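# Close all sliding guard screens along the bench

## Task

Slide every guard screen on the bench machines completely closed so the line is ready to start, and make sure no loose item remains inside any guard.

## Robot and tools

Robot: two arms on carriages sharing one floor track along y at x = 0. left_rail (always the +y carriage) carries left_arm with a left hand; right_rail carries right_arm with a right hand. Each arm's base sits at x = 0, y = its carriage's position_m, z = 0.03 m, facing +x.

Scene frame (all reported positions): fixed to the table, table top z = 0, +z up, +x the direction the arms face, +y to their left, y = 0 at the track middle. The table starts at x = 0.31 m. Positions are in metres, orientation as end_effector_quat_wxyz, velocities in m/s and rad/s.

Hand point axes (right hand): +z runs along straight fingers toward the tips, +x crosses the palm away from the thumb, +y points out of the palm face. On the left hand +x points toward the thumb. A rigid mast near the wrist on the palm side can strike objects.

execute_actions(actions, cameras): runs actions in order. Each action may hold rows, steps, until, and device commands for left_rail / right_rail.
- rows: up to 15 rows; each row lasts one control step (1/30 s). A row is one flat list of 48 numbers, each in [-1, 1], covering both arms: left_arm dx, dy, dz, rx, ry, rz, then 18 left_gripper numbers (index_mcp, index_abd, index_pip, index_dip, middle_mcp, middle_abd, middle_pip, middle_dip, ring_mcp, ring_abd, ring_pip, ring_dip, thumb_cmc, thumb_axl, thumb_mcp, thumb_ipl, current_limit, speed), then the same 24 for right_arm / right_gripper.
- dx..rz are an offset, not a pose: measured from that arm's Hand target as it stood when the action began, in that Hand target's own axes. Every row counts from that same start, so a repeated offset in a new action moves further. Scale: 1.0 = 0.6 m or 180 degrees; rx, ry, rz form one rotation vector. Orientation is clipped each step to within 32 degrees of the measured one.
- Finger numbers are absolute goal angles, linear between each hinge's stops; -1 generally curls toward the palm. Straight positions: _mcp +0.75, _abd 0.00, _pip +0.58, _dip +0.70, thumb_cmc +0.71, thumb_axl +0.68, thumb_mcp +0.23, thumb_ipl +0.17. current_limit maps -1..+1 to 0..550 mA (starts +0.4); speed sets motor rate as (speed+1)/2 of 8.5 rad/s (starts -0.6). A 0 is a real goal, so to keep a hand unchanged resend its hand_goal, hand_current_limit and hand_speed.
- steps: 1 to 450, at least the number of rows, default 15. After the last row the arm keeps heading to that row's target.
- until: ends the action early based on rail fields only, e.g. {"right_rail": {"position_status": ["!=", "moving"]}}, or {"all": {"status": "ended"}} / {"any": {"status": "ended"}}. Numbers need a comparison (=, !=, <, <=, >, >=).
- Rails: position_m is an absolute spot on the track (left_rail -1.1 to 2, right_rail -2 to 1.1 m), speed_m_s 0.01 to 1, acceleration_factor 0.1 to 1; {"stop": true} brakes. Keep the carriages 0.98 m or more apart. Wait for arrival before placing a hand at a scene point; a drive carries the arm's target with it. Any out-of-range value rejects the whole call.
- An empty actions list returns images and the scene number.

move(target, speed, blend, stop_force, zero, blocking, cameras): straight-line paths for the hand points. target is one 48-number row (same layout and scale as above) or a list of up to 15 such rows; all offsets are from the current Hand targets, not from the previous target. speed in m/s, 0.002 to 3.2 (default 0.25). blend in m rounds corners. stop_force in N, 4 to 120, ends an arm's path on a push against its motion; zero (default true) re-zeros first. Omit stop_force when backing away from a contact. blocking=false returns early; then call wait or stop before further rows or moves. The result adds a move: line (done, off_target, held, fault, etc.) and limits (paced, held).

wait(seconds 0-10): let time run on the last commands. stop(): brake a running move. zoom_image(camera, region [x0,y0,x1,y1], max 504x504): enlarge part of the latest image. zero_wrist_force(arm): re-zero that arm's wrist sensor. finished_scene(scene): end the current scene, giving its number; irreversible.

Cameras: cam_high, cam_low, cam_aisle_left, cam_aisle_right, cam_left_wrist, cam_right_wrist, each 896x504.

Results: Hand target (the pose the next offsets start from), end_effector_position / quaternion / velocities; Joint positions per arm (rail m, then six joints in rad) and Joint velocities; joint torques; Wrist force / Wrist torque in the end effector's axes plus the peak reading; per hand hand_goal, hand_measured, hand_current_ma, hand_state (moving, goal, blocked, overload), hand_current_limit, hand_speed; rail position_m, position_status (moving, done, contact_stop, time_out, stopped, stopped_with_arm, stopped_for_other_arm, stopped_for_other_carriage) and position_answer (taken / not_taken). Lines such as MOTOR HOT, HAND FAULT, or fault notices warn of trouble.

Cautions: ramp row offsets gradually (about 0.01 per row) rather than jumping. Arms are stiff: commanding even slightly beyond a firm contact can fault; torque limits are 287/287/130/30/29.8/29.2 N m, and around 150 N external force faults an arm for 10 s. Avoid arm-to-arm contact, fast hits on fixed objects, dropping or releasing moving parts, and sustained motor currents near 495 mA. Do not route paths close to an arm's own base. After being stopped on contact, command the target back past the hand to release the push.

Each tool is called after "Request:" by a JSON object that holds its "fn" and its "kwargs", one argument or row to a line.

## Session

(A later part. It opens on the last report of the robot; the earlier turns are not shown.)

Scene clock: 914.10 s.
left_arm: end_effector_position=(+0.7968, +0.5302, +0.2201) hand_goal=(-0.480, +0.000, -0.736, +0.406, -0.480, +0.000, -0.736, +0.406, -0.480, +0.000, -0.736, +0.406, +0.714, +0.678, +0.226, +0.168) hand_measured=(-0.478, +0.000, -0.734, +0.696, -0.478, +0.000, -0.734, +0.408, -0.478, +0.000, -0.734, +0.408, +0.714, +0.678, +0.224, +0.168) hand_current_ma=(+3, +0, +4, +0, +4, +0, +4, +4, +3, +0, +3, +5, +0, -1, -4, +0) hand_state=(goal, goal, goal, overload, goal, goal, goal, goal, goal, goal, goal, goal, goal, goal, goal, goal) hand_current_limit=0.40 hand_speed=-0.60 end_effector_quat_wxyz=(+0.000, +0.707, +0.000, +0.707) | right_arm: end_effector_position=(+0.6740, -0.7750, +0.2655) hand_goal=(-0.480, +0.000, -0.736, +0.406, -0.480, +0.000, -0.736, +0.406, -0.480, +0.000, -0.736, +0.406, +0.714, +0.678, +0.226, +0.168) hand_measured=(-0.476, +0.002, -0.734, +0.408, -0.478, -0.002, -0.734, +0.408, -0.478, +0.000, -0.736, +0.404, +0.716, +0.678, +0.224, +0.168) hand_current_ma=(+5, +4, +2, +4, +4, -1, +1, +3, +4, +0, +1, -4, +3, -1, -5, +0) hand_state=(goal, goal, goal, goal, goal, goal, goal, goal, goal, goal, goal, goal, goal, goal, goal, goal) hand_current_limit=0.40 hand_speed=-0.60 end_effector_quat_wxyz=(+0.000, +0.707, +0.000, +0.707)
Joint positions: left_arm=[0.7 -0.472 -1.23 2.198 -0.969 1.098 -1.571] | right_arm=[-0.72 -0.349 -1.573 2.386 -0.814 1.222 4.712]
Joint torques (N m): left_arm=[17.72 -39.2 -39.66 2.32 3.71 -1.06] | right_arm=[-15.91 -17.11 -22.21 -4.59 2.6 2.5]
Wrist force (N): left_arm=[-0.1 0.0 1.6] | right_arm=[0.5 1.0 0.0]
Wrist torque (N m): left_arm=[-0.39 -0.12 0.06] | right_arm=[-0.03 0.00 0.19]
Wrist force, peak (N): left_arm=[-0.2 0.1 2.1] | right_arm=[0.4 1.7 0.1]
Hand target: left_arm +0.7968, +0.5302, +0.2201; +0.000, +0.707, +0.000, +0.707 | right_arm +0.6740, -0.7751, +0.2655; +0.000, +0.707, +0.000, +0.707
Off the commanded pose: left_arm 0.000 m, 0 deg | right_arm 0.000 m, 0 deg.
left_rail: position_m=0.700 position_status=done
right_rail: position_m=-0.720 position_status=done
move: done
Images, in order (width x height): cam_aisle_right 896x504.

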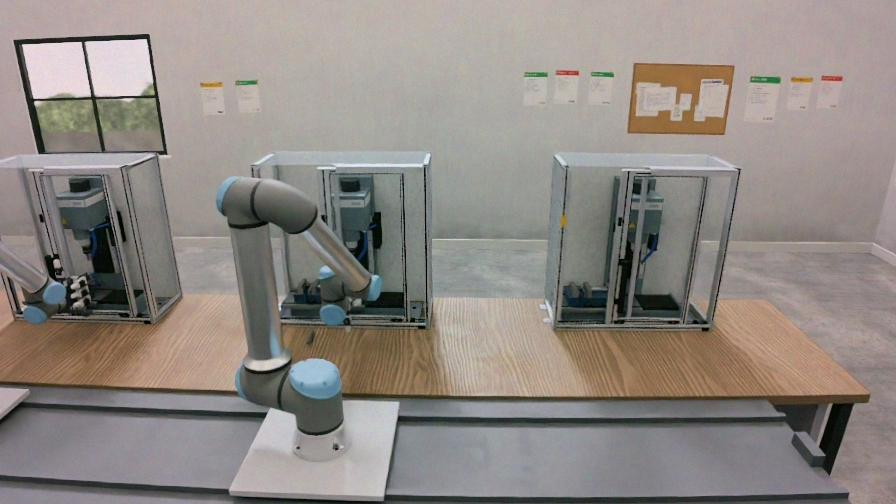

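Request:
{"fn": "move", "kwargs": {
  "target": [0,0,0,0,0,0,-0.48,0,-0.737,0.406,-0.48,0,-0.737,0.406,-0.48,0,-0.737,0.406,0.714,0.678,0.226,0.168,0.4,-0.6, -0.0758,0,0.205,0,0,0,-0.48,0,-0.737,0.406,-0.48,0,-0.737,0.406,-0.48,0,-0.737,0.406,0.714,0.678,0.226,0.168,0.4,-0.6],
  "speed": 0.25
}}

Request:
{"fn": "move", "kwargs": {
  "target": [0,-0.475,0,0,0,0,-0.48,0,-0.737,0.406,-0.48,0,-0.737,0.406,-0.48,0,-0.737,0.406,0.714,0.678,0.226,0.168,0.4,-0.6, 0,-0.4833,0,0,0,0,-0.48,0,-0.737,0.406,-0.48,0,-0.737,0.406,-0.48,0,-0.737,0.406,0.714,0.678,0.226,0.168,0.4,-0.6],
  "speed": 0.06,
  "stop_force": 30
}}

Request:
{"fn": "move", "kwargs": {
  "target": [0,-0.0833,0,0,0,0,-0.48,0,-0.737,0.406,-0.48,0,-0.737,0.406,-0.48,0,-0.737,0.406,0.714,0.678,0.226,0.168,0.4,-0.6, 0,-0.0833,0,0,0,0,-0.48,0,-0.737,0.406,-0.48,0,-0.737,0.406,-0.48,0,-0.737,0.406,0.714,0.678,0.226,0.168,0.4,-0.6],
  "speed": 0.02,
  "stop_force": 14,
  "cameras": ["cam_aisle_right","cam_aisle_left"]
}}

Scene clock: 926.17 s.
left_arm: end_effector_position=(+0.7968, +0.5302, +0.2201) hand_goal=(-0.480, +0.000, -0.736, +0.406, -0.480, +0.000, -0.736, +0.406, -0.480, +0.000, -0.736, +0.406, +0.714, +0.678, +0.226, +0.168) hand_measured=(-0.478, +0.000, -0.734, +0.696, -0.478, +0.000, -0.734, +0.408, -0.478, +0.000, -0.734, +0.408, +0.714, +0.678, +0.224, +0.168) hand_current_ma=(+3, +0, +4, +0, +4, +0, +4, +4, +3, +0, +3, +5, +0, -1, -4, +0) hand_state=(goal, goal, goal, overload, goal, goal, goal, goal, goal, goal, goal, goal, goal, goal, goal, goal) hand_current_limit=0.40 hand_speed=-0.60 end_effector_quat_wxyz=(+0.000, +0.707, +0.000, +0.707) | right_arm: end_effector_position=(+0.7968, -0.7750, +0.2201) hand_goal=(-0.480, +0.000, -0.736, +0.406, -0.480, +0.000, -0.736, +0.406, -0.480, +0.000, -0.736, +0.406, +0.714, +0.678, +0.226, +0.168) hand_measured=(-0.478, +0.002, -0.734, +0.408, -0.478, -0.002, -0.734, +0.408, -0.478, +0.000, -0.736, +0.404, +0.716, +0.678, +0.224, +0.168) hand_current_ma=(+4, +4, +2, +4, +3, -1, +1, +3, +3, +0, +1, -4, +3, -1, -4, +0) hand_state=(goal, goal, goal, goal, goal, goal, goal, goal, goal, goal, goal, goal, goal, goal, goal, goal) hand_current_limit=0.40 hand_speed=-0.60 end_effector_quat_wxyz=(+0.000, +0.707, +0.000, +0.707)
Joint positions: left_arm=[0.7 -0.472 -1.23 2.198 -0.969 1.098 -1.571] | right_arm=[-0.72 -0.267 -1.31 2.189 -0.879 1.304 4.713]
Joint torques (N m): left_arm=[17.77 -38.56 -39.15 2.23 3.5 -1.17] | right_arm=[13.11 -38.55 -39.23 -4.78 2.7 -1.27]
Wrist force (N): left_arm=[-0.1 -0.3 1.7] | right_arm=[0.1 1.6 0.2]
Wrist torque (N m): left_arm=[-0.43 -0.11 0.06] | right_arm=[0.03 0.05 0.18]
Wrist force, peak (N): left_arm=[-0.3 -0.4 2.0] | right_arm=[0.3 1.9 0.6]
Hand target: left_arm +0.7968, +0.5302, +0.2201; +0.000, +0.707, +0.000, +0.707 | right_arm +0.7970, -0.7750, +0.2201; +0.000, +0.707, +0.000, +0.707
Off the commanded pose: left_arm 0.000 m, 0 deg | right_arm 0.000 m, 0 deg.
left_rail: position_m=0.700 position_status=done
right_rail: position_m=-0.720 position_status=done
move: done

Scene clock: 932.20 s.
left_arm: end_effector_position=(+0.7965, +0.8152, +0.2200) hand_goal=(-0.480, +0.000, -0.736, +0.406, -0.480, +0.000, -0.736, +0.406, -0.480, +0.000, -0.736, +0.406, +0.714, +0.678, +0.226, +0.168) hand_measured=(-0.478, +0.000, -0.734, +0.696, -0.478, +0.000, -0.734, +0.408, -0.478, +0.000, -0.734, +0.408, +0.714, +0.678, +0.224, +0.168) hand_current_ma=(+3, +0, +3, +0, +4, +0, +4, +4, +3, +0, +3, +4, +1, -1, -4, +0) hand_state=(goal, goal, goal, overload, goal, goal, goal, goal, goal, goal, goal, goal, goal, goal, goal, goal) hand_current_limit=0.40 hand_speed=-0.60 end_effector_quat_wxyz=(+0.000, +0.707, +0.000, +0.707) | right_arm: end_effector_position=(+0.7970, -0.4851, +0.2201) hand_goal=(-0.480, +0.000, -0.736, +0.406, -0.480, +0.000, -0.736, +0.406, -0.480, +0.000, -0.736, +0.406, +0.714, +0.678, +0.226, +0.168) hand_measured=(-0.478, +0.002, -0.734, +0.408, -0.478, -0.002, -0.736, +0.408, -0.478, +0.000, -0.736, +0.404, +0.714, +0.678, +0.224, +0.168) hand_current_ma=(+3, +4, +2, +4, +3, -1, +1, +3, +3, +0, +1, -4, +1, -1, -4, +0) hand_state=(goal, goal, goal, goal, goal, goal, goal, goal, goal, goal, goal, goal, goal, goal, goal, goal) hand_current_limit=0.40 hand_speed=-0.60 end_effector_quat_wxyz=(+0.000, +0.707, +0.000, +0.707)
Joint positions: left_arm=[0.7 0.047 -1.196 2.142 -0.947 1.616 -1.571] | right_arm=[-0.72 0.249 -1.198 2.02 -0.822 1.82 4.713]
Joint torques (N m): left_arm=[22.61 -44.04 -42.02 2.2 2.45 0.59] | right_arm=[20.37 -47.43 -43.82 0.42 0.08 -0.82]
Wrist force (N): left_arm=[0.3 5.0 -1.0] | right_arm=[2.1 12.3 -3.4]
Wrist torque (N m): left_arm=[-0.02 -0.22 0.03] | right_arm=[0.64 0.16 1.10]
Wrist force, peak (N): left_arm=[-0.2 12.4 -2.7] | right_arm=[-0.7 19.6 -2.7]
Hand target: left_arm +0.7965, +0.8152, +0.2200; +0.000, +0.707, +0.000, +0.707 | right_arm +0.7970, -0.4851, +0.2201; +0.000, +0.707, +0.000, +0.707
Off the commanded pose: left_arm 0.000 m, 0 deg | right_arm 0.000 m, 0 deg.
left_rail: position_m=0.700 position_status=done
right_rail: position_m=-0.720 position_status=done
move: done

Scene clock: 934.83 s.
left_arm: end_effector_position=(+0.7965, +0.8395, +0.2200) hand_goal=(-0.480, +0.000, -0.736, +0.406, -0.480, +0.000, -0.736, +0.406, -0.480, +0.000, -0.736, +0.406, +0.714, +0.678, +0.226, +0.168) hand_measured=(-0.478, +0.000, -0.734, +0.696, -0.478, +0.000, -0.734, +0.408, -0.478, +0.000, -0.734, +0.408, +0.714, +0.678, +0.224, +0.168) hand_current_ma=(+3, +0, +3, +0, +4, +0, +4, +4, +3, +0, +3, +4, +1, -1, -4, +0) hand_state=(goal, goal, goal, overload, goal, goal, goal, goal, goal, goal, goal, goal, goal, goal, goal, goal) hand_current_limit=0.40 hand_speed=-0.60 end_effector_quat_wxyz=(+0.000, +0.707, +0.000, +0.707) | right_arm: end_effector_position=(+0.7970, -0.4606, +0.2201) hand_goal=(-0.480, +0.000, -0.736, +0.406, -0.480, +0.000, -0.736, +0.406, -0.480, +0.000, -0.736, +0.406, +0.714, +0.678, +0.226, +0.168) hand_measured=(-0.478, +0.002, -0.734, +0.408, -0.478, -0.002, -0.736, +0.408, -0.478, +0.000, -0.736, +0.404, +0.714, +0.678, +0.224, +0.168) hand_current_ma=(+3, +4, +2, +4, +3, -1, +1, +3, +3, +0, +1, -4, +1, -1, -4, +0) hand_state=(goal, goal, goal, goal, goal, goal, goal, goal, goal, goal, goal, goal, goal, goal, goal, goal) hand_current_limit=0.40 hand_speed=-0.60 end_effector_quat_wxyz=(+0.000, +0.707, +0.000, +0.707)
Joint positions: left_arm=[0.7 0.09 -1.185 2.125 -0.94 1.659 -1.571] | right_arm=[-0.72 0.288 -1.182 1.994 -0.813 1.858 4.713]
Joint torques (N m): left_arm=[-14.9 -81.66 -13.2 -6.53 -6.07 -0.07] | right_arm=[-1.37 -86.2 -23.9 -4.75 -7.26 -1.45]
Wrist force (N): left_arm=[0.8 11.4 2.7] | right_arm=[-0.9 17.8 3.7]
Wrist torque (N m): left_arm=[-0.14 -0.20 0.09] | right_arm=[0.02 -0.07 0.69]
Wrist force, peak (N): left_arm=[4.5 26.9 -6.2] | right_arm=[8.8 34.1 -7.4]
Hand target: left_arm +0.7965, +0.8395, +0.2200; +0.000, +0.707, +0.000, +0.707 (not the last commanded pose) | right_arm +0.7970, -0.4606, +0.2201; +0.000, +0.707, +0.000, +0.707 (not the last commanded pose)
Off the commanded pose: left_arm 0.026 m, 0 deg | right_arm 0.026 m, 0 deg.
left_rail: position_m=0.700 position_status=done
right_rail: position_m=-0.720 position_status=done
move: contact (left_arm, right_arm)
Images, in order (width x height): cam_aisle_left 896x504, cam_aisle_right 896x504.

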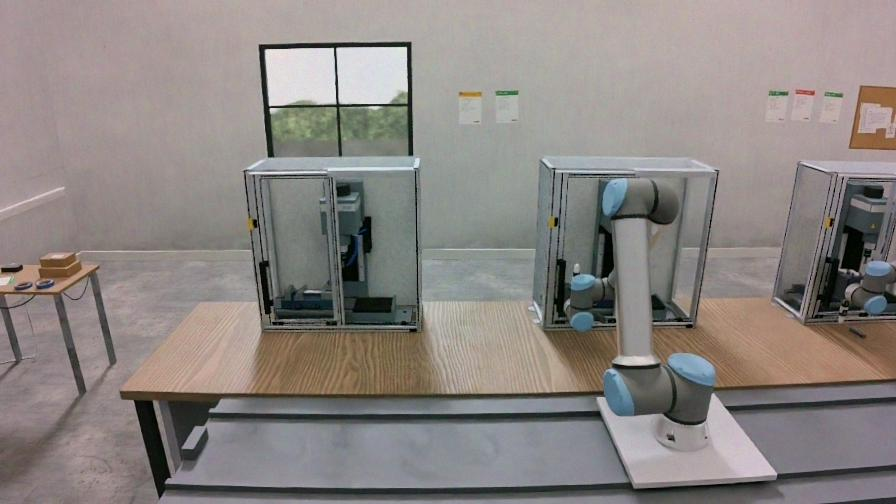

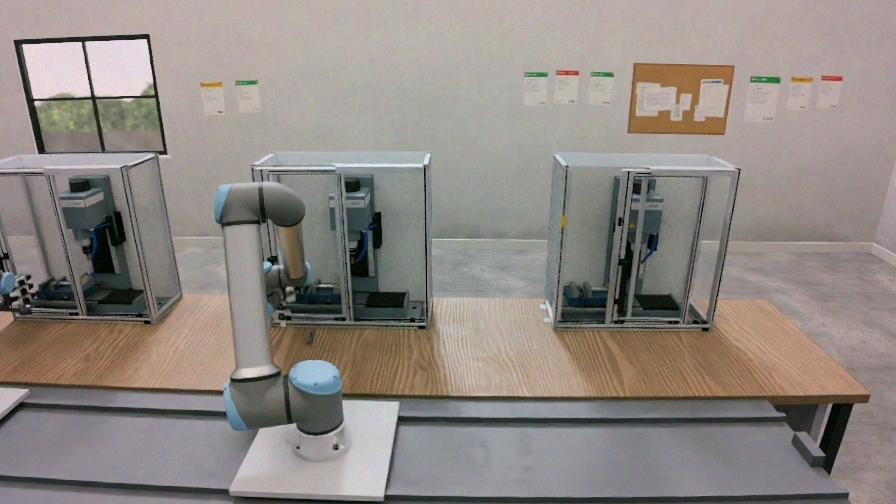

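Request:
{"fn": "zoom_image", "kwargs": {
  "camera": "cam_aisle_right",
  "region": [540, 260, 640, 340]
}}

Request:
{"fn": "zoom_image", "kwargs": {
  "camera": "cam_aisle_right",
  "region": [620, 260, 720, 340]
}}

Request:
{"fn": "move", "kwargs": {
  "target": [
    [0,0.0667,0,0,0,0,-0.48,0,-0.737,0.406,-0.48,0,-0.737,0.406,-0.48,0,-0.737,0.406,0.714,0.678,0.226,0.168,0.4,-0.6, 0,0.0667,0,0,0,0,-0.48,0,-0.737,0.406,-0.48,0,-0.737,0.406,-0.48,0,-0.737,0.406,0.714,0.678,0.226,0.168,0.4,-0.6],
    [0,0.0667,-0.2,0,0,0,-0.48,0,-0.737,0.406,-0.48,0,-0.737,0.406,-0.48,0,-0.737,0.406,0.714,0.678,0.226,0.168,0.4,-0.6, 0.1333,0.0667,-0.5,0,0,0,-0.48,0,-0.737,0.406,-0.48,0,-0.737,0.406,-0.48,0,-0.737,0.406,0.714,0.678,0.226,0.168,0.4,-0.6]
  ],
  "speed": 0.25,
  "blend": [0.02, 0]
}}

Request:
{"fn": "execute_actions", "kwargs": {
  "actions": [
    {"right_rail":{"position_m":-2.0},"steps":150,"until":{"all":{"status":"ended"}}}
  ],
  "cameras": ["cam_aisle_left","cam_aisle_right"]
}}

Scaled by 5.040.

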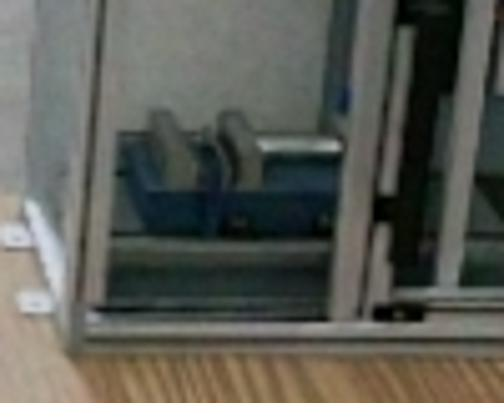

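Scaled by 5.040.

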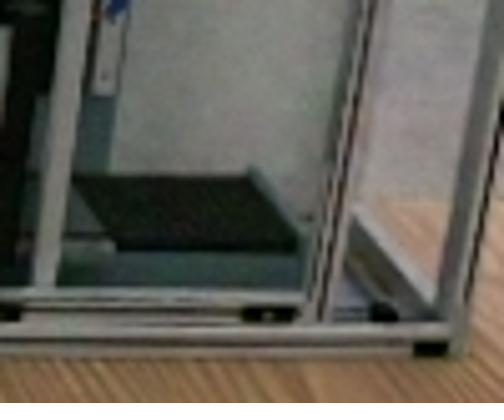

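Scene clock: 949.07 s.
left_arm: end_effector_position=(+0.6766, +0.7994, +0.2200) hand_goal=(-0.480, +0.000, -0.736, +0.406, -0.480, +0.000, -0.736, +0.406, -0.480, +0.000, -0.736, +0.406, +0.714, +0.678, +0.226, +0.168) hand_measured=(-0.478, +0.000, -0.734, +0.696, -0.478, +0.000, -0.734, +0.408, -0.478, +0.000, -0.734, +0.408, +0.714, +0.678, +0.224, +0.168) hand_current_ma=(+3, +0, +3, +0, +4, +0, +4, +4, +3, +0, +3, +4, +1, -1, -4, +0) hand_state=(goal, goal, goal, overload, goal, goal, goal, goal, goal, goal, goal, goal, goal, goal, goal, goal) hand_current_limit=0.40 hand_speed=-0.60 end_effector_quat_wxyz=(+0.000, +0.707, +0.000, +0.707) | right_arm: end_effector_position=(+0.4971, -0.5007, +0.2999) hand_goal=(-0.480, +0.000, -0.736, +0.406, -0.480, +0.000, -0.736, +0.406, -0.480, +0.000, -0.736, +0.406, +0.714, +0.678, +0.226, +0.168) hand_measured=(-0.478, +0.002, -0.734, +0.408, -0.478, -0.002, -0.736, +0.408, -0.478, +0.000, -0.736, +0.404, +0.714, +0.678, +0.224, +0.168) hand_current_ma=(+3, +4, +2, +4, +3, -1, +1, +3, +3, +0, +1, -4, +1, -1, -4, +0) hand_state=(goal, goal, goal, goal, goal, goal, goal, goal, goal, goal, goal, goal, goal, goal, goal, goal) hand_current_limit=0.40 hand_speed=-0.60 end_effector_quat_wxyz=(+0.000, +0.707, +0.000, +0.707)
Joint positions: left_arm=[0.7 0.023 -1.34 2.371 -1.031 1.593 -1.571] | right_arm=[-0.72 0.424 -1.696 2.415 -0.719 1.995 4.712]
Joint torques (N m): left_arm=[18.67 -64.96 -10.55 -6.86 2.05 -1.01] | right_arm=[14.61 -38.26 -24.7 0.65 2.78 1.63]
Wrist force (N): left_arm=[0.9 -0.1 1.3] | right_arm=[0.4 1.4 -0.3]
Wrist torque (N m): left_arm=[-0.40 -0.30 0.14] | right_arm=[0.03 0.02 0.24]
Wrist force, peak (N): left_arm=[0.5 11.7 2.7] | right_arm=[-1.1 18.5 4.0]
Hand target: left_arm +0.6765, +0.7994, +0.2200; +0.000, +0.707, +0.000, +0.707 | right_arm +0.4970, -0.5006, +0.3000; +0.000, +0.707, +0.000, +0.707
Off the commanded pose: left_arm 0.000 m, 0 deg | right_arm 0.000 m, 0 deg.
left_rail: position_m=0.700 position_status=done
right_rail: position_m=-0.720 position_status=done
move: done

Scene clock: 951.60 s.
left_arm: end_effector_position=(+0.6765, +0.7994, +0.2200) hand_goal=(-0.480, +0.000, -0.736, +0.406, -0.480, +0.000, -0.736, +0.406, -0.480, +0.000, -0.736, +0.406, +0.714, +0.678, +0.226, +0.168) hand_measured=(-0.478, +0.000, -0.734, +0.696, -0.478, +0.000, -0.734, +0.408, -0.478, +0.000, -0.734, +0.408, +0.714, +0.678, +0.224, +0.168) hand_current_ma=(+3, +0, +3, +0, +4, +0, +4, +4, +3, +0, +3, +4, +1, -1, -4, +0) hand_state=(goal, goal, goal, overload, goal, goal, goal, goal, goal, goal, goal, goal, goal, goal, goal, goal) hand_current_limit=0.40 hand_speed=-0.60 end_effector_quat_wxyz=(+0.000, +0.707, +0.000, +0.707) | right_arm: end_effector_position=(+0.4969, -1.7806, +0.3000) hand_goal=(-0.480, +0.000, -0.736, +0.406, -0.480, +0.000, -0.736, +0.406, -0.480, +0.000, -0.736, +0.406, +0.714, +0.678, +0.226, +0.168) hand_measured=(-0.478, +0.002, -0.734, +0.408, -0.478, -0.002, -0.736, +0.408, -0.478, +0.000, -0.736, +0.404, +0.714, +0.678, +0.224, +0.168) hand_current_ma=(+3, +4, +2, +4, +3, -1, +1, +3, +3, +0, +1, -4, +1, -1, -4, +0) hand_state=(goal, goal, goal, goal, goal, goal, goal, goal, goal, goal, goal, goal, goal, goal, goal, goal) hand_current_limit=0.40 hand_speed=-0.60 end_effector_quat_wxyz=(+0.000, +0.707, +0.000, +0.707)
Joint positions: left_arm=[0.7 0.023 -1.34 2.371 -1.031 1.593 -1.571] | right_arm=[-2 0.425 -1.697 2.415 -0.718 1.995 4.712]
Joint torques (N m): left_arm=[16.64 -64.37 -10.3 -6.7 0.17 -1.02] | right_arm=[-1.81 -28.74 -33.03 -0.63 -0.59 1.83]
Wrist force (N): left_arm=[0.9 -0.1 1.4] | right_arm=[-0.2 1.2 0.3]
Wrist torque (N m): left_arm=[-0.41 -0.29 0.13] | right_arm=[-0.03 0.08 0.18]
Wrist force, peak (N): left_arm=[1.3 -0.1 1.7] | right_arm=[0.4 3.1 -0.2]
Hand target: left_arm +0.6765, +0.7994, +0.2200; +0.000, +0.707, +0.000, +0.707 | right_arm +0.4970, -1.7806, +0.3000; +0.000, +0.707, +0.000, +0.707
Off the commanded pose: left_arm 0.000 m, 0 deg | right_arm 0.000 m, 0 deg.
left_rail: position_m=0.700 position_status=done
right_rail: position_m=-2.000 position_status=done
Images, in order (width x height): cam_aisle_left 896x504, cam_aisle_right 896x504.

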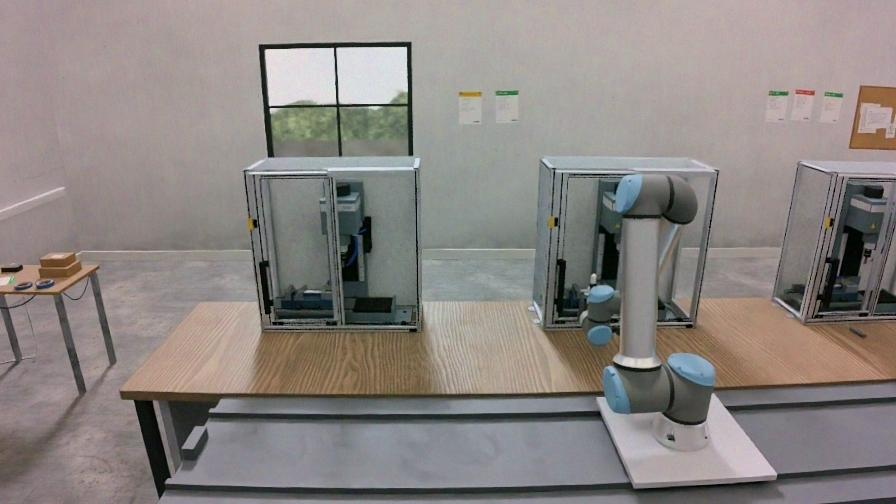

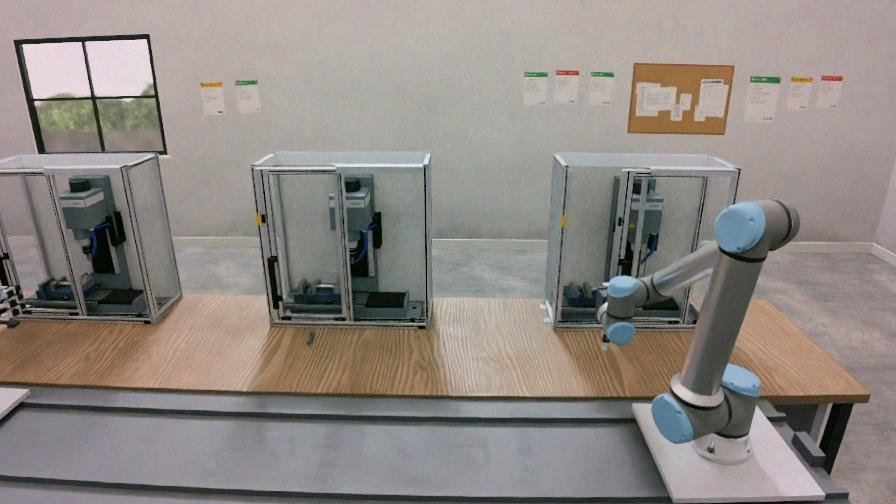

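Request:
{"fn": "move", "kwargs": {
  "target": [0,0,0,0,0,0,-0.48,0,-0.737,0.406,-0.48,0,-0.737,0.406,-0.48,0,-0.737,0.406,0.714,0.678,0.226,0.168,0.4,-0.6, 0.5433,0.3667,-0.0833,0,0,0,0.754,0,0.576,0.696,0.754,0,0.576,0.696,0.754,0,0.576,0.696,0.714,0.678,0.226,0.168,0.4,-0.3],
  "speed": 0.4,
  "cameras": ["cam_right_wrist","cam_aisle_right"]
}}

Request:
{"fn": "zoom_image", "kwargs": {
  "camera": "cam_aisle_left",
  "region": [520, 140, 720, 345]
}}

Scene clock: 997.67 s.
left_arm: end_effector_position=(+0.6765, +0.7994, +0.2200) hand_goal=(-0.480, +0.000, -0.736, +0.406, -0.480, +0.000, -0.736, +0.406, -0.480, +0.000, -0.736, +0.406, +0.714, +0.678, +0.226, +0.168) hand_measured=(-0.478, +0.000, -0.734, +0.696, -0.478, +0.000, -0.734, +0.408, -0.478, +0.000, -0.734, +0.408, +0.714, +0.678, +0.224, +0.168) hand_current_ma=(+3, +0, +3, +0, +4, +0, +4, +4, +3, +0, +3, +4, +1, -1, -4, +0) hand_state=(goal, goal, goal, overload, goal, goal, goal, goal, goal, goal, goal, goal, goal, goal, goal, goal) hand_current_limit=0.40 hand_speed=-0.60 end_effector_quat_wxyz=(+0.000, +0.707, +0.000, +0.707) | right_arm: end_effector_position=(+0.4469, -2.0007, +0.6259) hand_goal=(+0.754, +0.000, +0.576, +0.696, +0.754, +0.000, +0.576, +0.696, +0.754, +0.000, +0.576, +0.696, +0.714, +0.678, +0.226, +0.168) hand_measured=(+0.752, +0.002, +0.572, +0.694, +0.752, +0.002, +0.574, +0.694, +0.752, +0.002, +0.574, +0.694, +0.714, +0.678, +0.224, +0.168) hand_current_ma=(-3, +4, -5, -4, -3, +2, -4, -3, -3, +2, -4, -4, +1, -1, -4, +0) hand_state=(goal, goal, goal, goal, goal, goal, goal, goal, goal, goal, goal, goal, goal, goal, goal, goal) hand_current_limit=0.40 hand_speed=-0.30 end_effector_quat_wxyz=(+0.000, +0.707, +0.000, +0.707)
Joint positions: left_arm=[0.7 0.023 -1.34 2.371 -1.031 1.593 -1.571] | right_arm=[-2 -0.53 -2.346 2.134 0.211 1.041 4.713]
Joint torques (N m): left_arm=[17.61 -64.68 -10.97 -6.82 -2.46 -1.24] | right_arm=[-15.2 -2.2 -52.63 -0.04 -2.39 -1.83]
Wrist force (N): left_arm=[0.7 -0.3 1.5] | right_arm=[-0.3 1.1 -0.4]
Wrist torque (N m): left_arm=[-0.44 -0.27 0.13] | right_arm=[0.03 -0.10 0.16]
Wrist force, peak (N): left_arm=[1.0 0.1 2.0] | right_arm=[1.9 2.1 -0.2]
Hand target: left_arm +0.6765, +0.7994, +0.2200; +0.000, +0.707, +0.000, +0.707 | right_arm +0.4469, -2.0007, +0.6259; +0.000, +0.707, +0.000, +0.707
Off the commanded pose: left_arm 0.000 m, 0 deg | right_arm 0.000 m, 0 deg.
left_rail: position_m=0.700 position_status=done
right_rail: position_m=-2.000 position_status=done
move: done
camera_calibration:
cam_right_wrist: T_world_to_cam=[[-0.000685747, -0.637911, -0.77011, -0.760754], [-0.760665, 0.500246, -0.413695, 1.54969], [0.649145, 0.585511, -0.48558, 1.30736], [0, 0, 0, 1]] pos_world=[0.329606, -2.026, 0.690065]
Images, in order (width x height): cam_aisle_right 896x504, cam_right_wrist 896x504.

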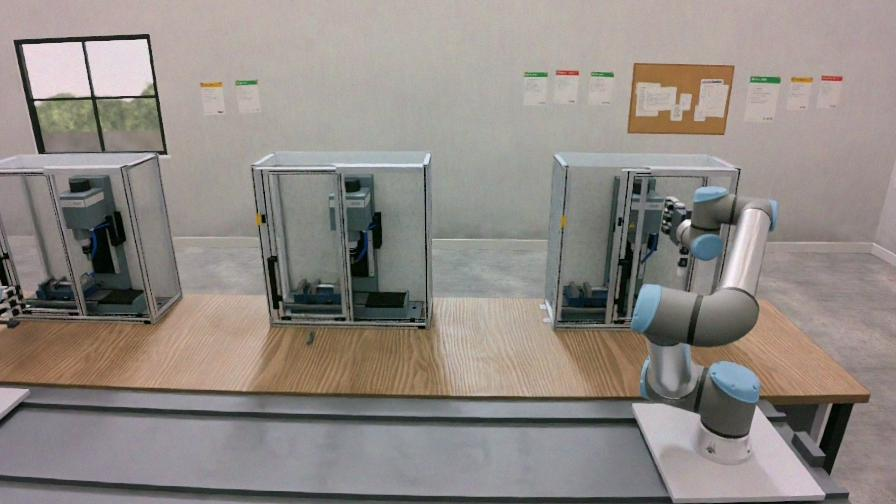

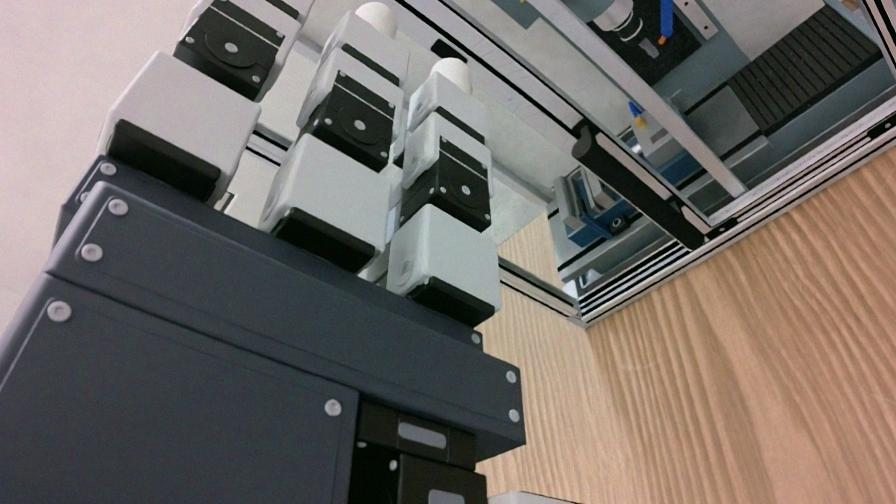

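This scene's latest camera images include none from cam_aisle_left. They are from: cam_aisle_right, cam_right_wrist. cam_aisle_left's image comes with the result of a call that names it in "cameras".

Request:
{"fn": "zoom_image", "kwargs": {
  "camera": "cam_right_wrist",
  "region": [500, 100, 896, 340]
}}

Request:
{"fn": "zoom_image", "kwargs": {
  "camera": "cam_right_wrist",
  "region": [540, 160, 740, 340]
}}

Scaled by 1.273.

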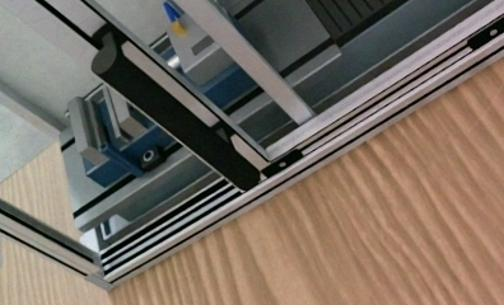

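Scaled by 2.520.

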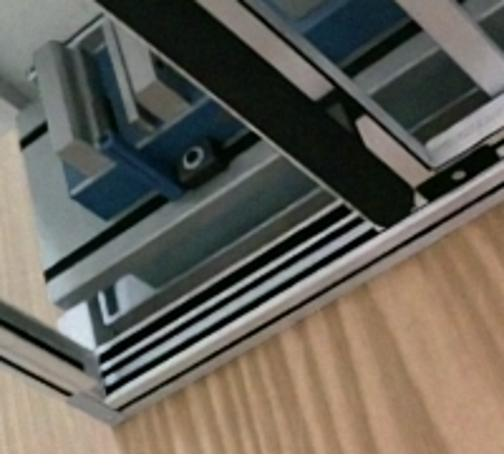

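Request:
{"fn": "move", "kwargs": {
  "target": [
    [0,0,0,0,0,0,-0.48,0,-0.737,0.406,-0.48,0,-0.737,0.406,-0.48,0,-0.737,0.406,0.714,0.678,0.226,0.168,0.4,-0.6, -0.6267,0.1333,0.2883,0,0,0,-0.48,0,-0.737,0.406,-0.48,0,-0.737,0.406,-0.48,0,-0.737,0.406,0.714,0.678,0.226,0.168,0.4,-0.4],
    [0,0,0,0,0,0,-0.48,0,-0.737,0.406,-0.48,0,-0.737,0.406,-0.48,0,-0.737,0.406,0.714,0.678,0.226,0.168,0.4,-0.6, -0.6767,0.1333,0.5833,0,0,0,-0.48,0,-0.737,0.406,-0.48,0,-0.737,0.406,-0.48,0,-0.737,0.406,0.714,0.678,0.226,0.168,0.4,-0.4]
  ],
  "speed": 0.25,
  "blend": [0.03,0]
}}

Request:
{"fn": "move", "kwargs": {
  "target": [0,0,0,0,0,0,-0.48,0,-0.737,0.406,-0.48,0,-0.737,0.406,-0.48,0,-0.737,0.406,0.714,0.678,0.226,0.168,0.4,-0.6, 0,-0.4917,0,0,0,0,-0.48,0,-0.737,0.406,-0.48,0,-0.737,0.406,-0.48,0,-0.737,0.406,0.714,0.678,0.226,0.168,0.4,-0.6],
  "speed": 0.06,
  "stop_force": 30
}}

Request:
{"fn": "move", "kwargs": {
  "target": [0,0,0,0,0,0,-0.48,0,-0.737,0.406,-0.48,0,-0.737,0.406,-0.48,0,-0.737,0.406,0.714,0.678,0.226,0.168,0.4,-0.6, 0,-0.0833,0,0,0,0,-0.48,0,-0.737,0.406,-0.48,0,-0.737,0.406,-0.48,0,-0.737,0.406,0.714,0.678,0.226,0.168,0.4,-0.6],
  "speed": 0.02,
  "stop_force": 14
}}

Request:
{"fn": "move", "kwargs": {
  "target": [
    [0,0,0,0,0,0,-0.48,0,-0.737,0.406,-0.48,0,-0.737,0.406,-0.48,0,-0.737,0.406,0.714,0.678,0.226,0.168,0.4,-0.6, 0,0.0667,0,0,0,0,-0.48,0,-0.737,0.406,-0.48,0,-0.737,0.406,-0.48,0,-0.737,0.406,0.714,0.678,0.226,0.168,0.4,-0.6],
    [0,0,0,0,0,0,-0.48,0,-0.737,0.406,-0.48,0,-0.737,0.406,-0.48,0,-0.737,0.406,0.714,0.678,0.226,0.168,0.4,-0.6, 0,0.0667,-0.25,0,0,0,-0.48,0,-0.737,0.406,-0.48,0,-0.737,0.406,-0.48,0,-0.737,0.406,0.714,0.678,0.226,0.168,0.4,-0.6]
  ],
  "speed": 0.2,
  "blend": [0.02,0],
  "cameras": ["cam_aisle_right","cam_aisle_left"]
}}

Request:
{"fn": "zoom_image", "kwargs": {
  "camera": "cam_aisle_left",
  "region": [220, 140, 420, 345]
}}

Request:
{"fn": "zoom_image", "kwargs": {
  "camera": "cam_aisle_left",
  "region": [520, 140, 720, 345]
}}

Request:
{"fn": "zoom_image", "kwargs": {
  "camera": "cam_aisle_left",
  "region": [760, 140, 896, 345]
}}

Request:
{"fn": "zoom_image", "kwargs": {
  "camera": "cam_aisle_right",
  "region": [530, 140, 730, 345]
}}

Scene clock: 1036.20 s.
left_arm: end_effector_position=(+0.6765, +0.7994, +0.2200) hand_goal=(-0.480, +0.000, -0.736, +0.406, -0.480, +0.000, -0.736, +0.406, -0.480, +0.000, -0.736, +0.406, +0.714, +0.678, +0.226, +0.168) hand_measured=(-0.478, +0.000, -0.734, +0.696, -0.478, +0.000, -0.734, +0.408, -0.478, +0.000, -0.734, +0.408, +0.714, +0.678, +0.224, +0.168) hand_current_ma=(+3, +0, +3, +0, +4, +0, +4, +4, +3, +0, +3, +4, +1, -1, -4, +0) hand_state=(goal, goal, goal, overload, goal, goal, goal, goal, goal, goal, goal, goal, goal, goal, goal, goal) hand_current_limit=0.40 hand_speed=-0.60 end_effector_quat_wxyz=(+0.000, +0.707, +0.000, +0.707) | right_arm: end_effector_position=(+0.7968, -2.0806, +0.2200) hand_goal=(-0.480, +0.000, -0.736, +0.406, -0.480, +0.000, -0.736, +0.406, -0.480, +0.000, -0.736, +0.406, +0.714, +0.678, +0.226, +0.168) hand_measured=(-0.478, +0.002, -0.732, +0.408, -0.478, +0.002, -0.734, +0.408, -0.478, +0.002, -0.734, +0.408, +0.714, +0.678, +0.224, +0.168) hand_current_ma=(+4, +4, +5, +4, +4, +2, +4, +4, +3, +2, +4, +4, +1, -1, -4, +0) hand_state=(goal, goal, goal, goal, goal, goal, goal, goal, goal, goal, goal, goal, goal, goal, goal, goal) hand_current_limit=0.40 hand_speed=-0.40 end_effector_quat_wxyz=(+0.000, +0.707, +0.000, +0.707)
Joint positions: left_arm=[0.7 0.023 -1.34 2.371 -1.031 1.593 -1.571] | right_arm=[-2 -0.314 -1.311 2.19 -0.88 1.257 4.713]
Joint torques (N m): left_arm=[17.77 -65.06 -10.71 -6.55 -2.5 -0.92] | right_arm=[13.61 -39.27 -39.41 0.23 2.86 -1.36]
Wrist force (N): left_arm=[1.0 0.0 1.6] | right_arm=[-0.1 1.5 -0.4]
Wrist torque (N m): left_arm=[-0.41 -0.31 0.14] | right_arm=[0.08 0.08 0.28]
Wrist force, peak (N): left_arm=[0.9 -0.1 2.1] | right_arm=[-0.7 2.0 -0.5]
Hand target: left_arm +0.6765, +0.7994, +0.2200; +0.000, +0.707, +0.000, +0.707 | right_arm +0.7970, -2.0806, +0.2200; +0.000, +0.707, +0.000, +0.707
Off the commanded pose: left_arm 0.000 m, 0 deg | right_arm 0.000 m, 0 deg.
left_rail: position_m=0.700 position_status=done
right_rail: position_m=-2.000 position_status=done
move: done

Scene clock: 1042.33 s.
left_arm: end_effector_position=(+0.6765, +0.7994, +0.2200) hand_goal=(-0.480, +0.000, -0.736, +0.406, -0.480, +0.000, -0.736, +0.406, -0.480, +0.000, -0.736, +0.406, +0.714, +0.678, +0.226, +0.168) hand_measured=(-0.478, +0.000, -0.734, +0.696, -0.478, +0.000, -0.734, +0.408, -0.478, +0.000, -0.734, +0.408, +0.714, +0.678, +0.224, +0.168) hand_current_ma=(+3, +0, +3, +0, +4, +0, +4, +4, +3, +0, +3, +4, +1, -1, -4, +0) hand_state=(goal, goal, goal, overload, goal, goal, goal, goal, goal, goal, goal, goal, goal, goal, goal, goal) hand_current_limit=0.40 hand_speed=-0.60 end_effector_quat_wxyz=(+0.000, +0.707, +0.000, +0.707) | right_arm: end_effector_position=(+0.7970, -1.7856, +0.2200) hand_goal=(-0.480, +0.000, -0.736, +0.406, -0.480, +0.000, -0.736, +0.406, -0.480, +0.000, -0.736, +0.406, +0.714, +0.678, +0.226, +0.168) hand_measured=(-0.478, +0.002, -0.734, +0.408, -0.478, +0.002, -0.734, +0.408, -0.478, +0.002, -0.734, +0.408, +0.714, +0.678, +0.224, +0.168) hand_current_ma=(+4, +4, +4, +4, +3, +2, +3, +4, +3, +2, +4, +4, +0, -1, -4, +0) hand_state=(goal, goal, goal, goal, goal, goal, goal, goal, goal, goal, goal, goal, goal, goal, goal, goal) hand_current_limit=0.40 hand_speed=-0.60 end_effector_quat_wxyz=(+0.000, +0.707, +0.000, +0.707)
Joint positions: left_arm=[0.7 0.023 -1.34 2.371 -1.031 1.593 -1.571] | right_arm=[-2 0.217 -1.211 2.04 -0.83 1.787 4.713]
Joint torques (N m): left_arm=[16.8 -64.23 -11.06 -6.3 -2.31 -0.84] | right_arm=[19.2 -47.1 -42.15 0.37 0.67 -1.16]
Wrist force (N): left_arm=[0.8 -0.2 1.4] | right_arm=[1.2 7.8 -2.4]
Wrist torque (N m): left_arm=[-0.42 -0.28 0.13] | right_arm=[0.41 0.11 0.78]
Wrist force, peak (N): left_arm=[0.9 -0.3 2.2] | right_arm=[0.6 16.0 -3.9]
Hand target: left_arm +0.6765, +0.7994, +0.2200; +0.000, +0.707, +0.000, +0.707 | right_arm +0.7970, -1.7856, +0.2201; +0.000, +0.707, +0.000, +0.707
Off the commanded pose: left_arm 0.000 m, 0 deg | right_arm 0.000 m, 0 deg.
left_rail: position_m=0.700 position_status=done
right_rail: position_m=-2.000 position_status=done
move: done

Scene clock: 1044.90 s.
left_arm: end_effector_position=(+0.6765, +0.7994, +0.2200) hand_goal=(-0.480, +0.000, -0.736, +0.406, -0.480, +0.000, -0.736, +0.406, -0.480, +0.000, -0.736, +0.406, +0.714, +0.678, +0.226, +0.168) hand_measured=(-0.478, +0.000, -0.734, +0.696, -0.478, +0.000, -0.734, +0.408, -0.478, +0.000, -0.734, +0.408, +0.714, +0.678, +0.224, +0.168) hand_current_ma=(+3, +0, +3, +0, +4, +0, +4, +4, +3, +0, +3, +4, +1, -1, -4, +0) hand_state=(goal, goal, goal, overload, goal, goal, goal, goal, goal, goal, goal, goal, goal, goal, goal, goal) hand_current_limit=0.40 hand_speed=-0.60 end_effector_quat_wxyz=(+0.000, +0.707, +0.000, +0.707) | right_arm: end_effector_position=(+0.7970, -1.7608, +0.2200) hand_goal=(-0.480, +0.000, -0.736, +0.406, -0.480, +0.000, -0.736, +0.406, -0.480, +0.000, -0.736, +0.406, +0.714, +0.678, +0.226, +0.168) hand_measured=(-0.478, +0.002, -0.734, +0.408, -0.478, +0.002, -0.734, +0.408, -0.478, +0.002, -0.734, +0.408, +0.714, +0.678, +0.224, +0.168) hand_current_ma=(+4, +4, +4, +4, +3, +2, +3, +4, +3, +2, +4, +4, +0, -1, -4, +0) hand_state=(goal, goal, goal, goal, goal, goal, goal, goal, goal, goal, goal, goal, goal, goal, goal, goal) hand_current_limit=0.40 hand_speed=-0.60 end_effector_quat_wxyz=(+0.000, +0.707, +0.000, +0.707)
Joint positions: left_arm=[0.7 0.023 -1.34 2.371 -1.031 1.593 -1.571] | right_arm=[-2 0.256 -1.195 2.016 -0.821 1.827 4.713]
Joint torques (N m): left_arm=[16.9 -65.05 -10.9 -5.87 -2.32 -1.06] | right_arm=[-2.08 -84.63 -23.32 -4.84 -6.5 -1.53]
Wrist force (N): left_arm=[0.9 -0.1 1.6] | right_arm=[-0.1 16.2 3.0]
Wrist torque (N m): left_arm=[-0.43 -0.29 0.14] | right_arm=[0.06 -0.06 0.77]
Wrist force, peak (N): left_arm=[1.0 0.0 1.9] | right_arm=[6.2 29.6 -6.7]
Hand target: left_arm +0.6765, +0.7994, +0.2200; +0.000, +0.707, +0.000, +0.707 | right_arm +0.7970, -1.7609, +0.2200; +0.000, +0.707, +0.000, +0.707 (not the last commanded pose)
Off the commanded pose: left_arm 0.000 m, 0 deg | right_arm 0.025 m, 0 deg.
left_rail: position_m=0.700 position_status=done
right_rail: position_m=-2.000 position_status=done
move: contact (right_arm)

Scene clock: 1046.53 s.
left_arm: end_effector_position=(+0.6765, +0.7994, +0.2200) hand_goal=(-0.480, +0.000, -0.736, +0.406, -0.480, +0.000, -0.736, +0.406, -0.480, +0.000, -0.736, +0.406, +0.714, +0.678, +0.226, +0.168) hand_measured=(-0.478, +0.000, -0.734, +0.696, -0.478, +0.000, -0.734, +0.408, -0.478, +0.000, -0.734, +0.408, +0.714, +0.678, +0.224, +0.168) hand_current_ma=(+3, +0, +3, +0, +4, +0, +4, +4, +3, +0, +3, +4, +1, -1, -4, +0) hand_state=(goal, goal, goal, overload, goal, goal, goal, goal, goal, goal, goal, goal, goal, goal, goal, goal) hand_current_limit=0.40 hand_speed=-0.60 end_effector_quat_wxyz=(+0.000, +0.707, +0.000, +0.707) | right_arm: end_effector_position=(+0.6472, -1.8008, +0.2200) hand_goal=(-0.480, +0.000, -0.736, +0.406, -0.480, +0.000, -0.736, +0.406, -0.480, +0.000, -0.736, +0.406, +0.714, +0.678, +0.226, +0.168) hand_measured=(-0.478, +0.002, -0.734, +0.408, -0.478, +0.002, -0.734, +0.408, -0.478, +0.002, -0.734, +0.408, +0.714, +0.678, +0.224, +0.168) hand_current_ma=(+4, +4, +4, +4, +3, +2, +3, +4, +3, +2, +4, +4, +0, -1, -4, +0) hand_state=(goal, goal, goal, goal, goal, goal, goal, goal, goal, goal, goal, goal, goal, goal, goal, goal) hand_current_limit=0.40 hand_speed=-0.60 end_effector_quat_wxyz=(+0.000, +0.707, +0.000, +0.707)
Joint positions: left_arm=[0.7 0.023 -1.34 2.371 -1.031 1.593 -1.571] | right_arm=[-2 0.255 -1.393 2.303 -0.91 1.825 4.713]
Joint torques (N m): left_arm=[17.96 -63.54 -10.29 -6.16 -2.6 -0.71] | right_arm=[10.37 -66.4 -19.52 -4.97 2.46 -1.34]
Wrist force (N): left_arm=[0.8 -0.1 1.8] | right_arm=[0.7 1.7 0.3]
Wrist torque (N m): left_arm=[-0.44 -0.27 0.13] | right_arm=[0.06 -0.05 0.27]
Wrist force, peak (N): left_arm=[1.1 -0.4 1.9] | right_arm=[-0.3 16.2 3.0]
Hand target: left_arm +0.6765, +0.7994, +0.2200; +0.000, +0.707, +0.000, +0.707 | right_arm +0.6470, -1.8008, +0.2200; +0.000, +0.707, +0.000, +0.707
Off the commanded pose: left_arm 0.000 m, 0 deg | right_arm 0.000 m, 0 deg.
left_rail: position_m=0.700 position_status=done
right_rail: position_m=-2.000 position_status=done
move: done
Images, in order (width x height): cam_aisle_left 896x504, cam_aisle_right 896x504.

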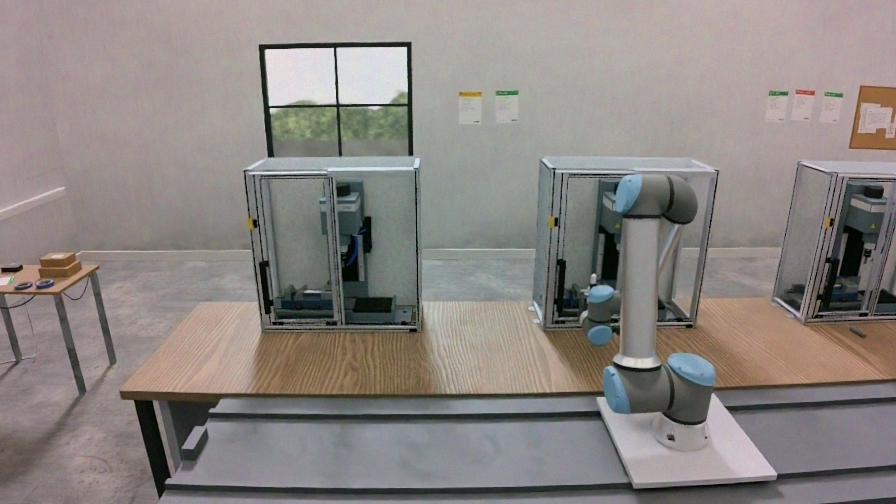

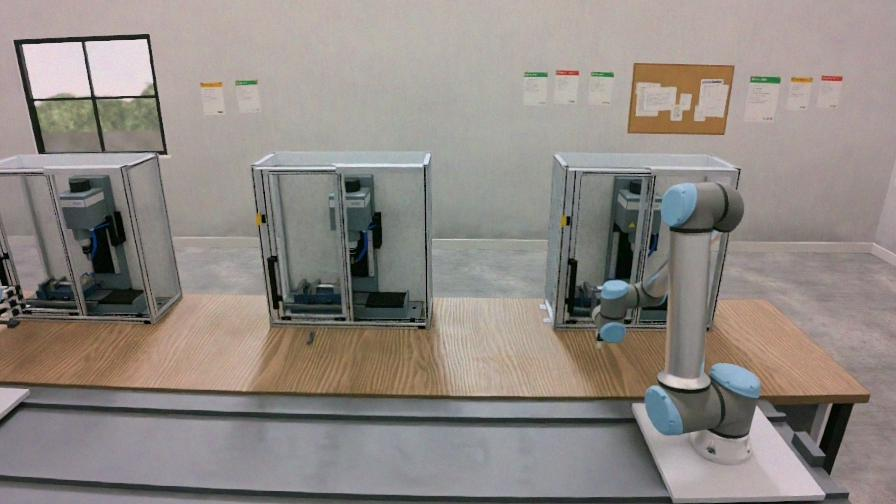

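Scaled by 2.459.

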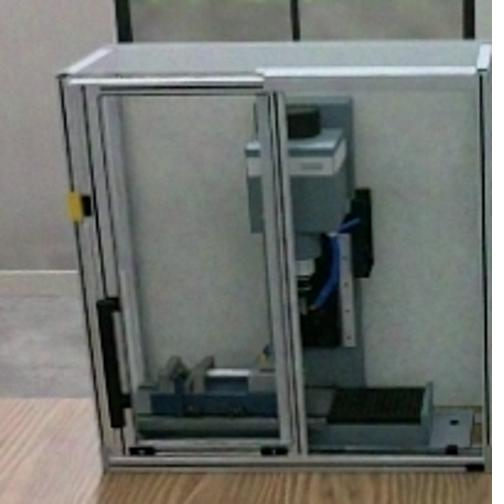

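Scaled by 2.459.

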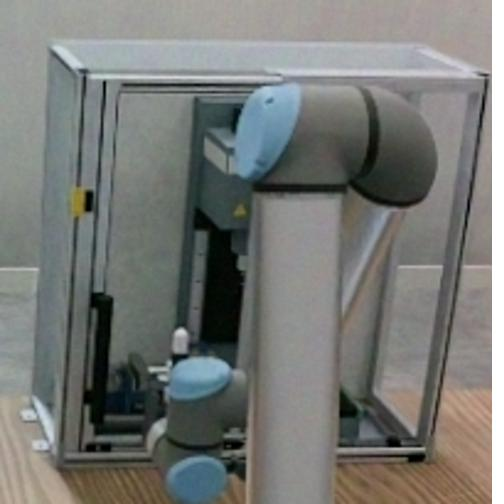

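Scaled by 2.459.

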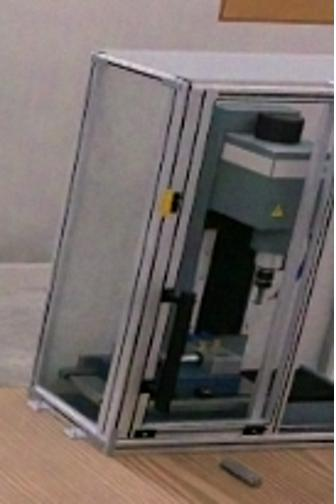

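Scaled by 2.459.

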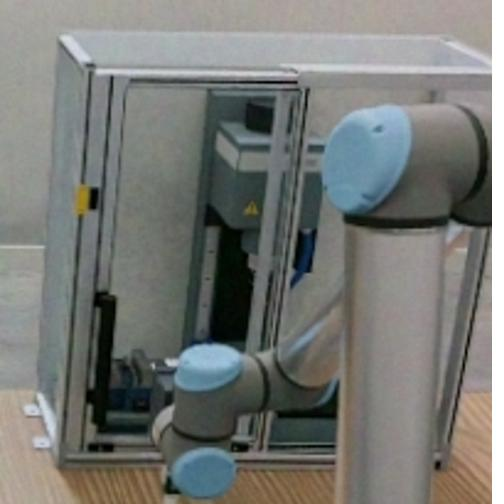

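Request:
{"fn": "finished_scene", "kwargs": {
  "scene": 2
}}

The scene is finished: the task was done.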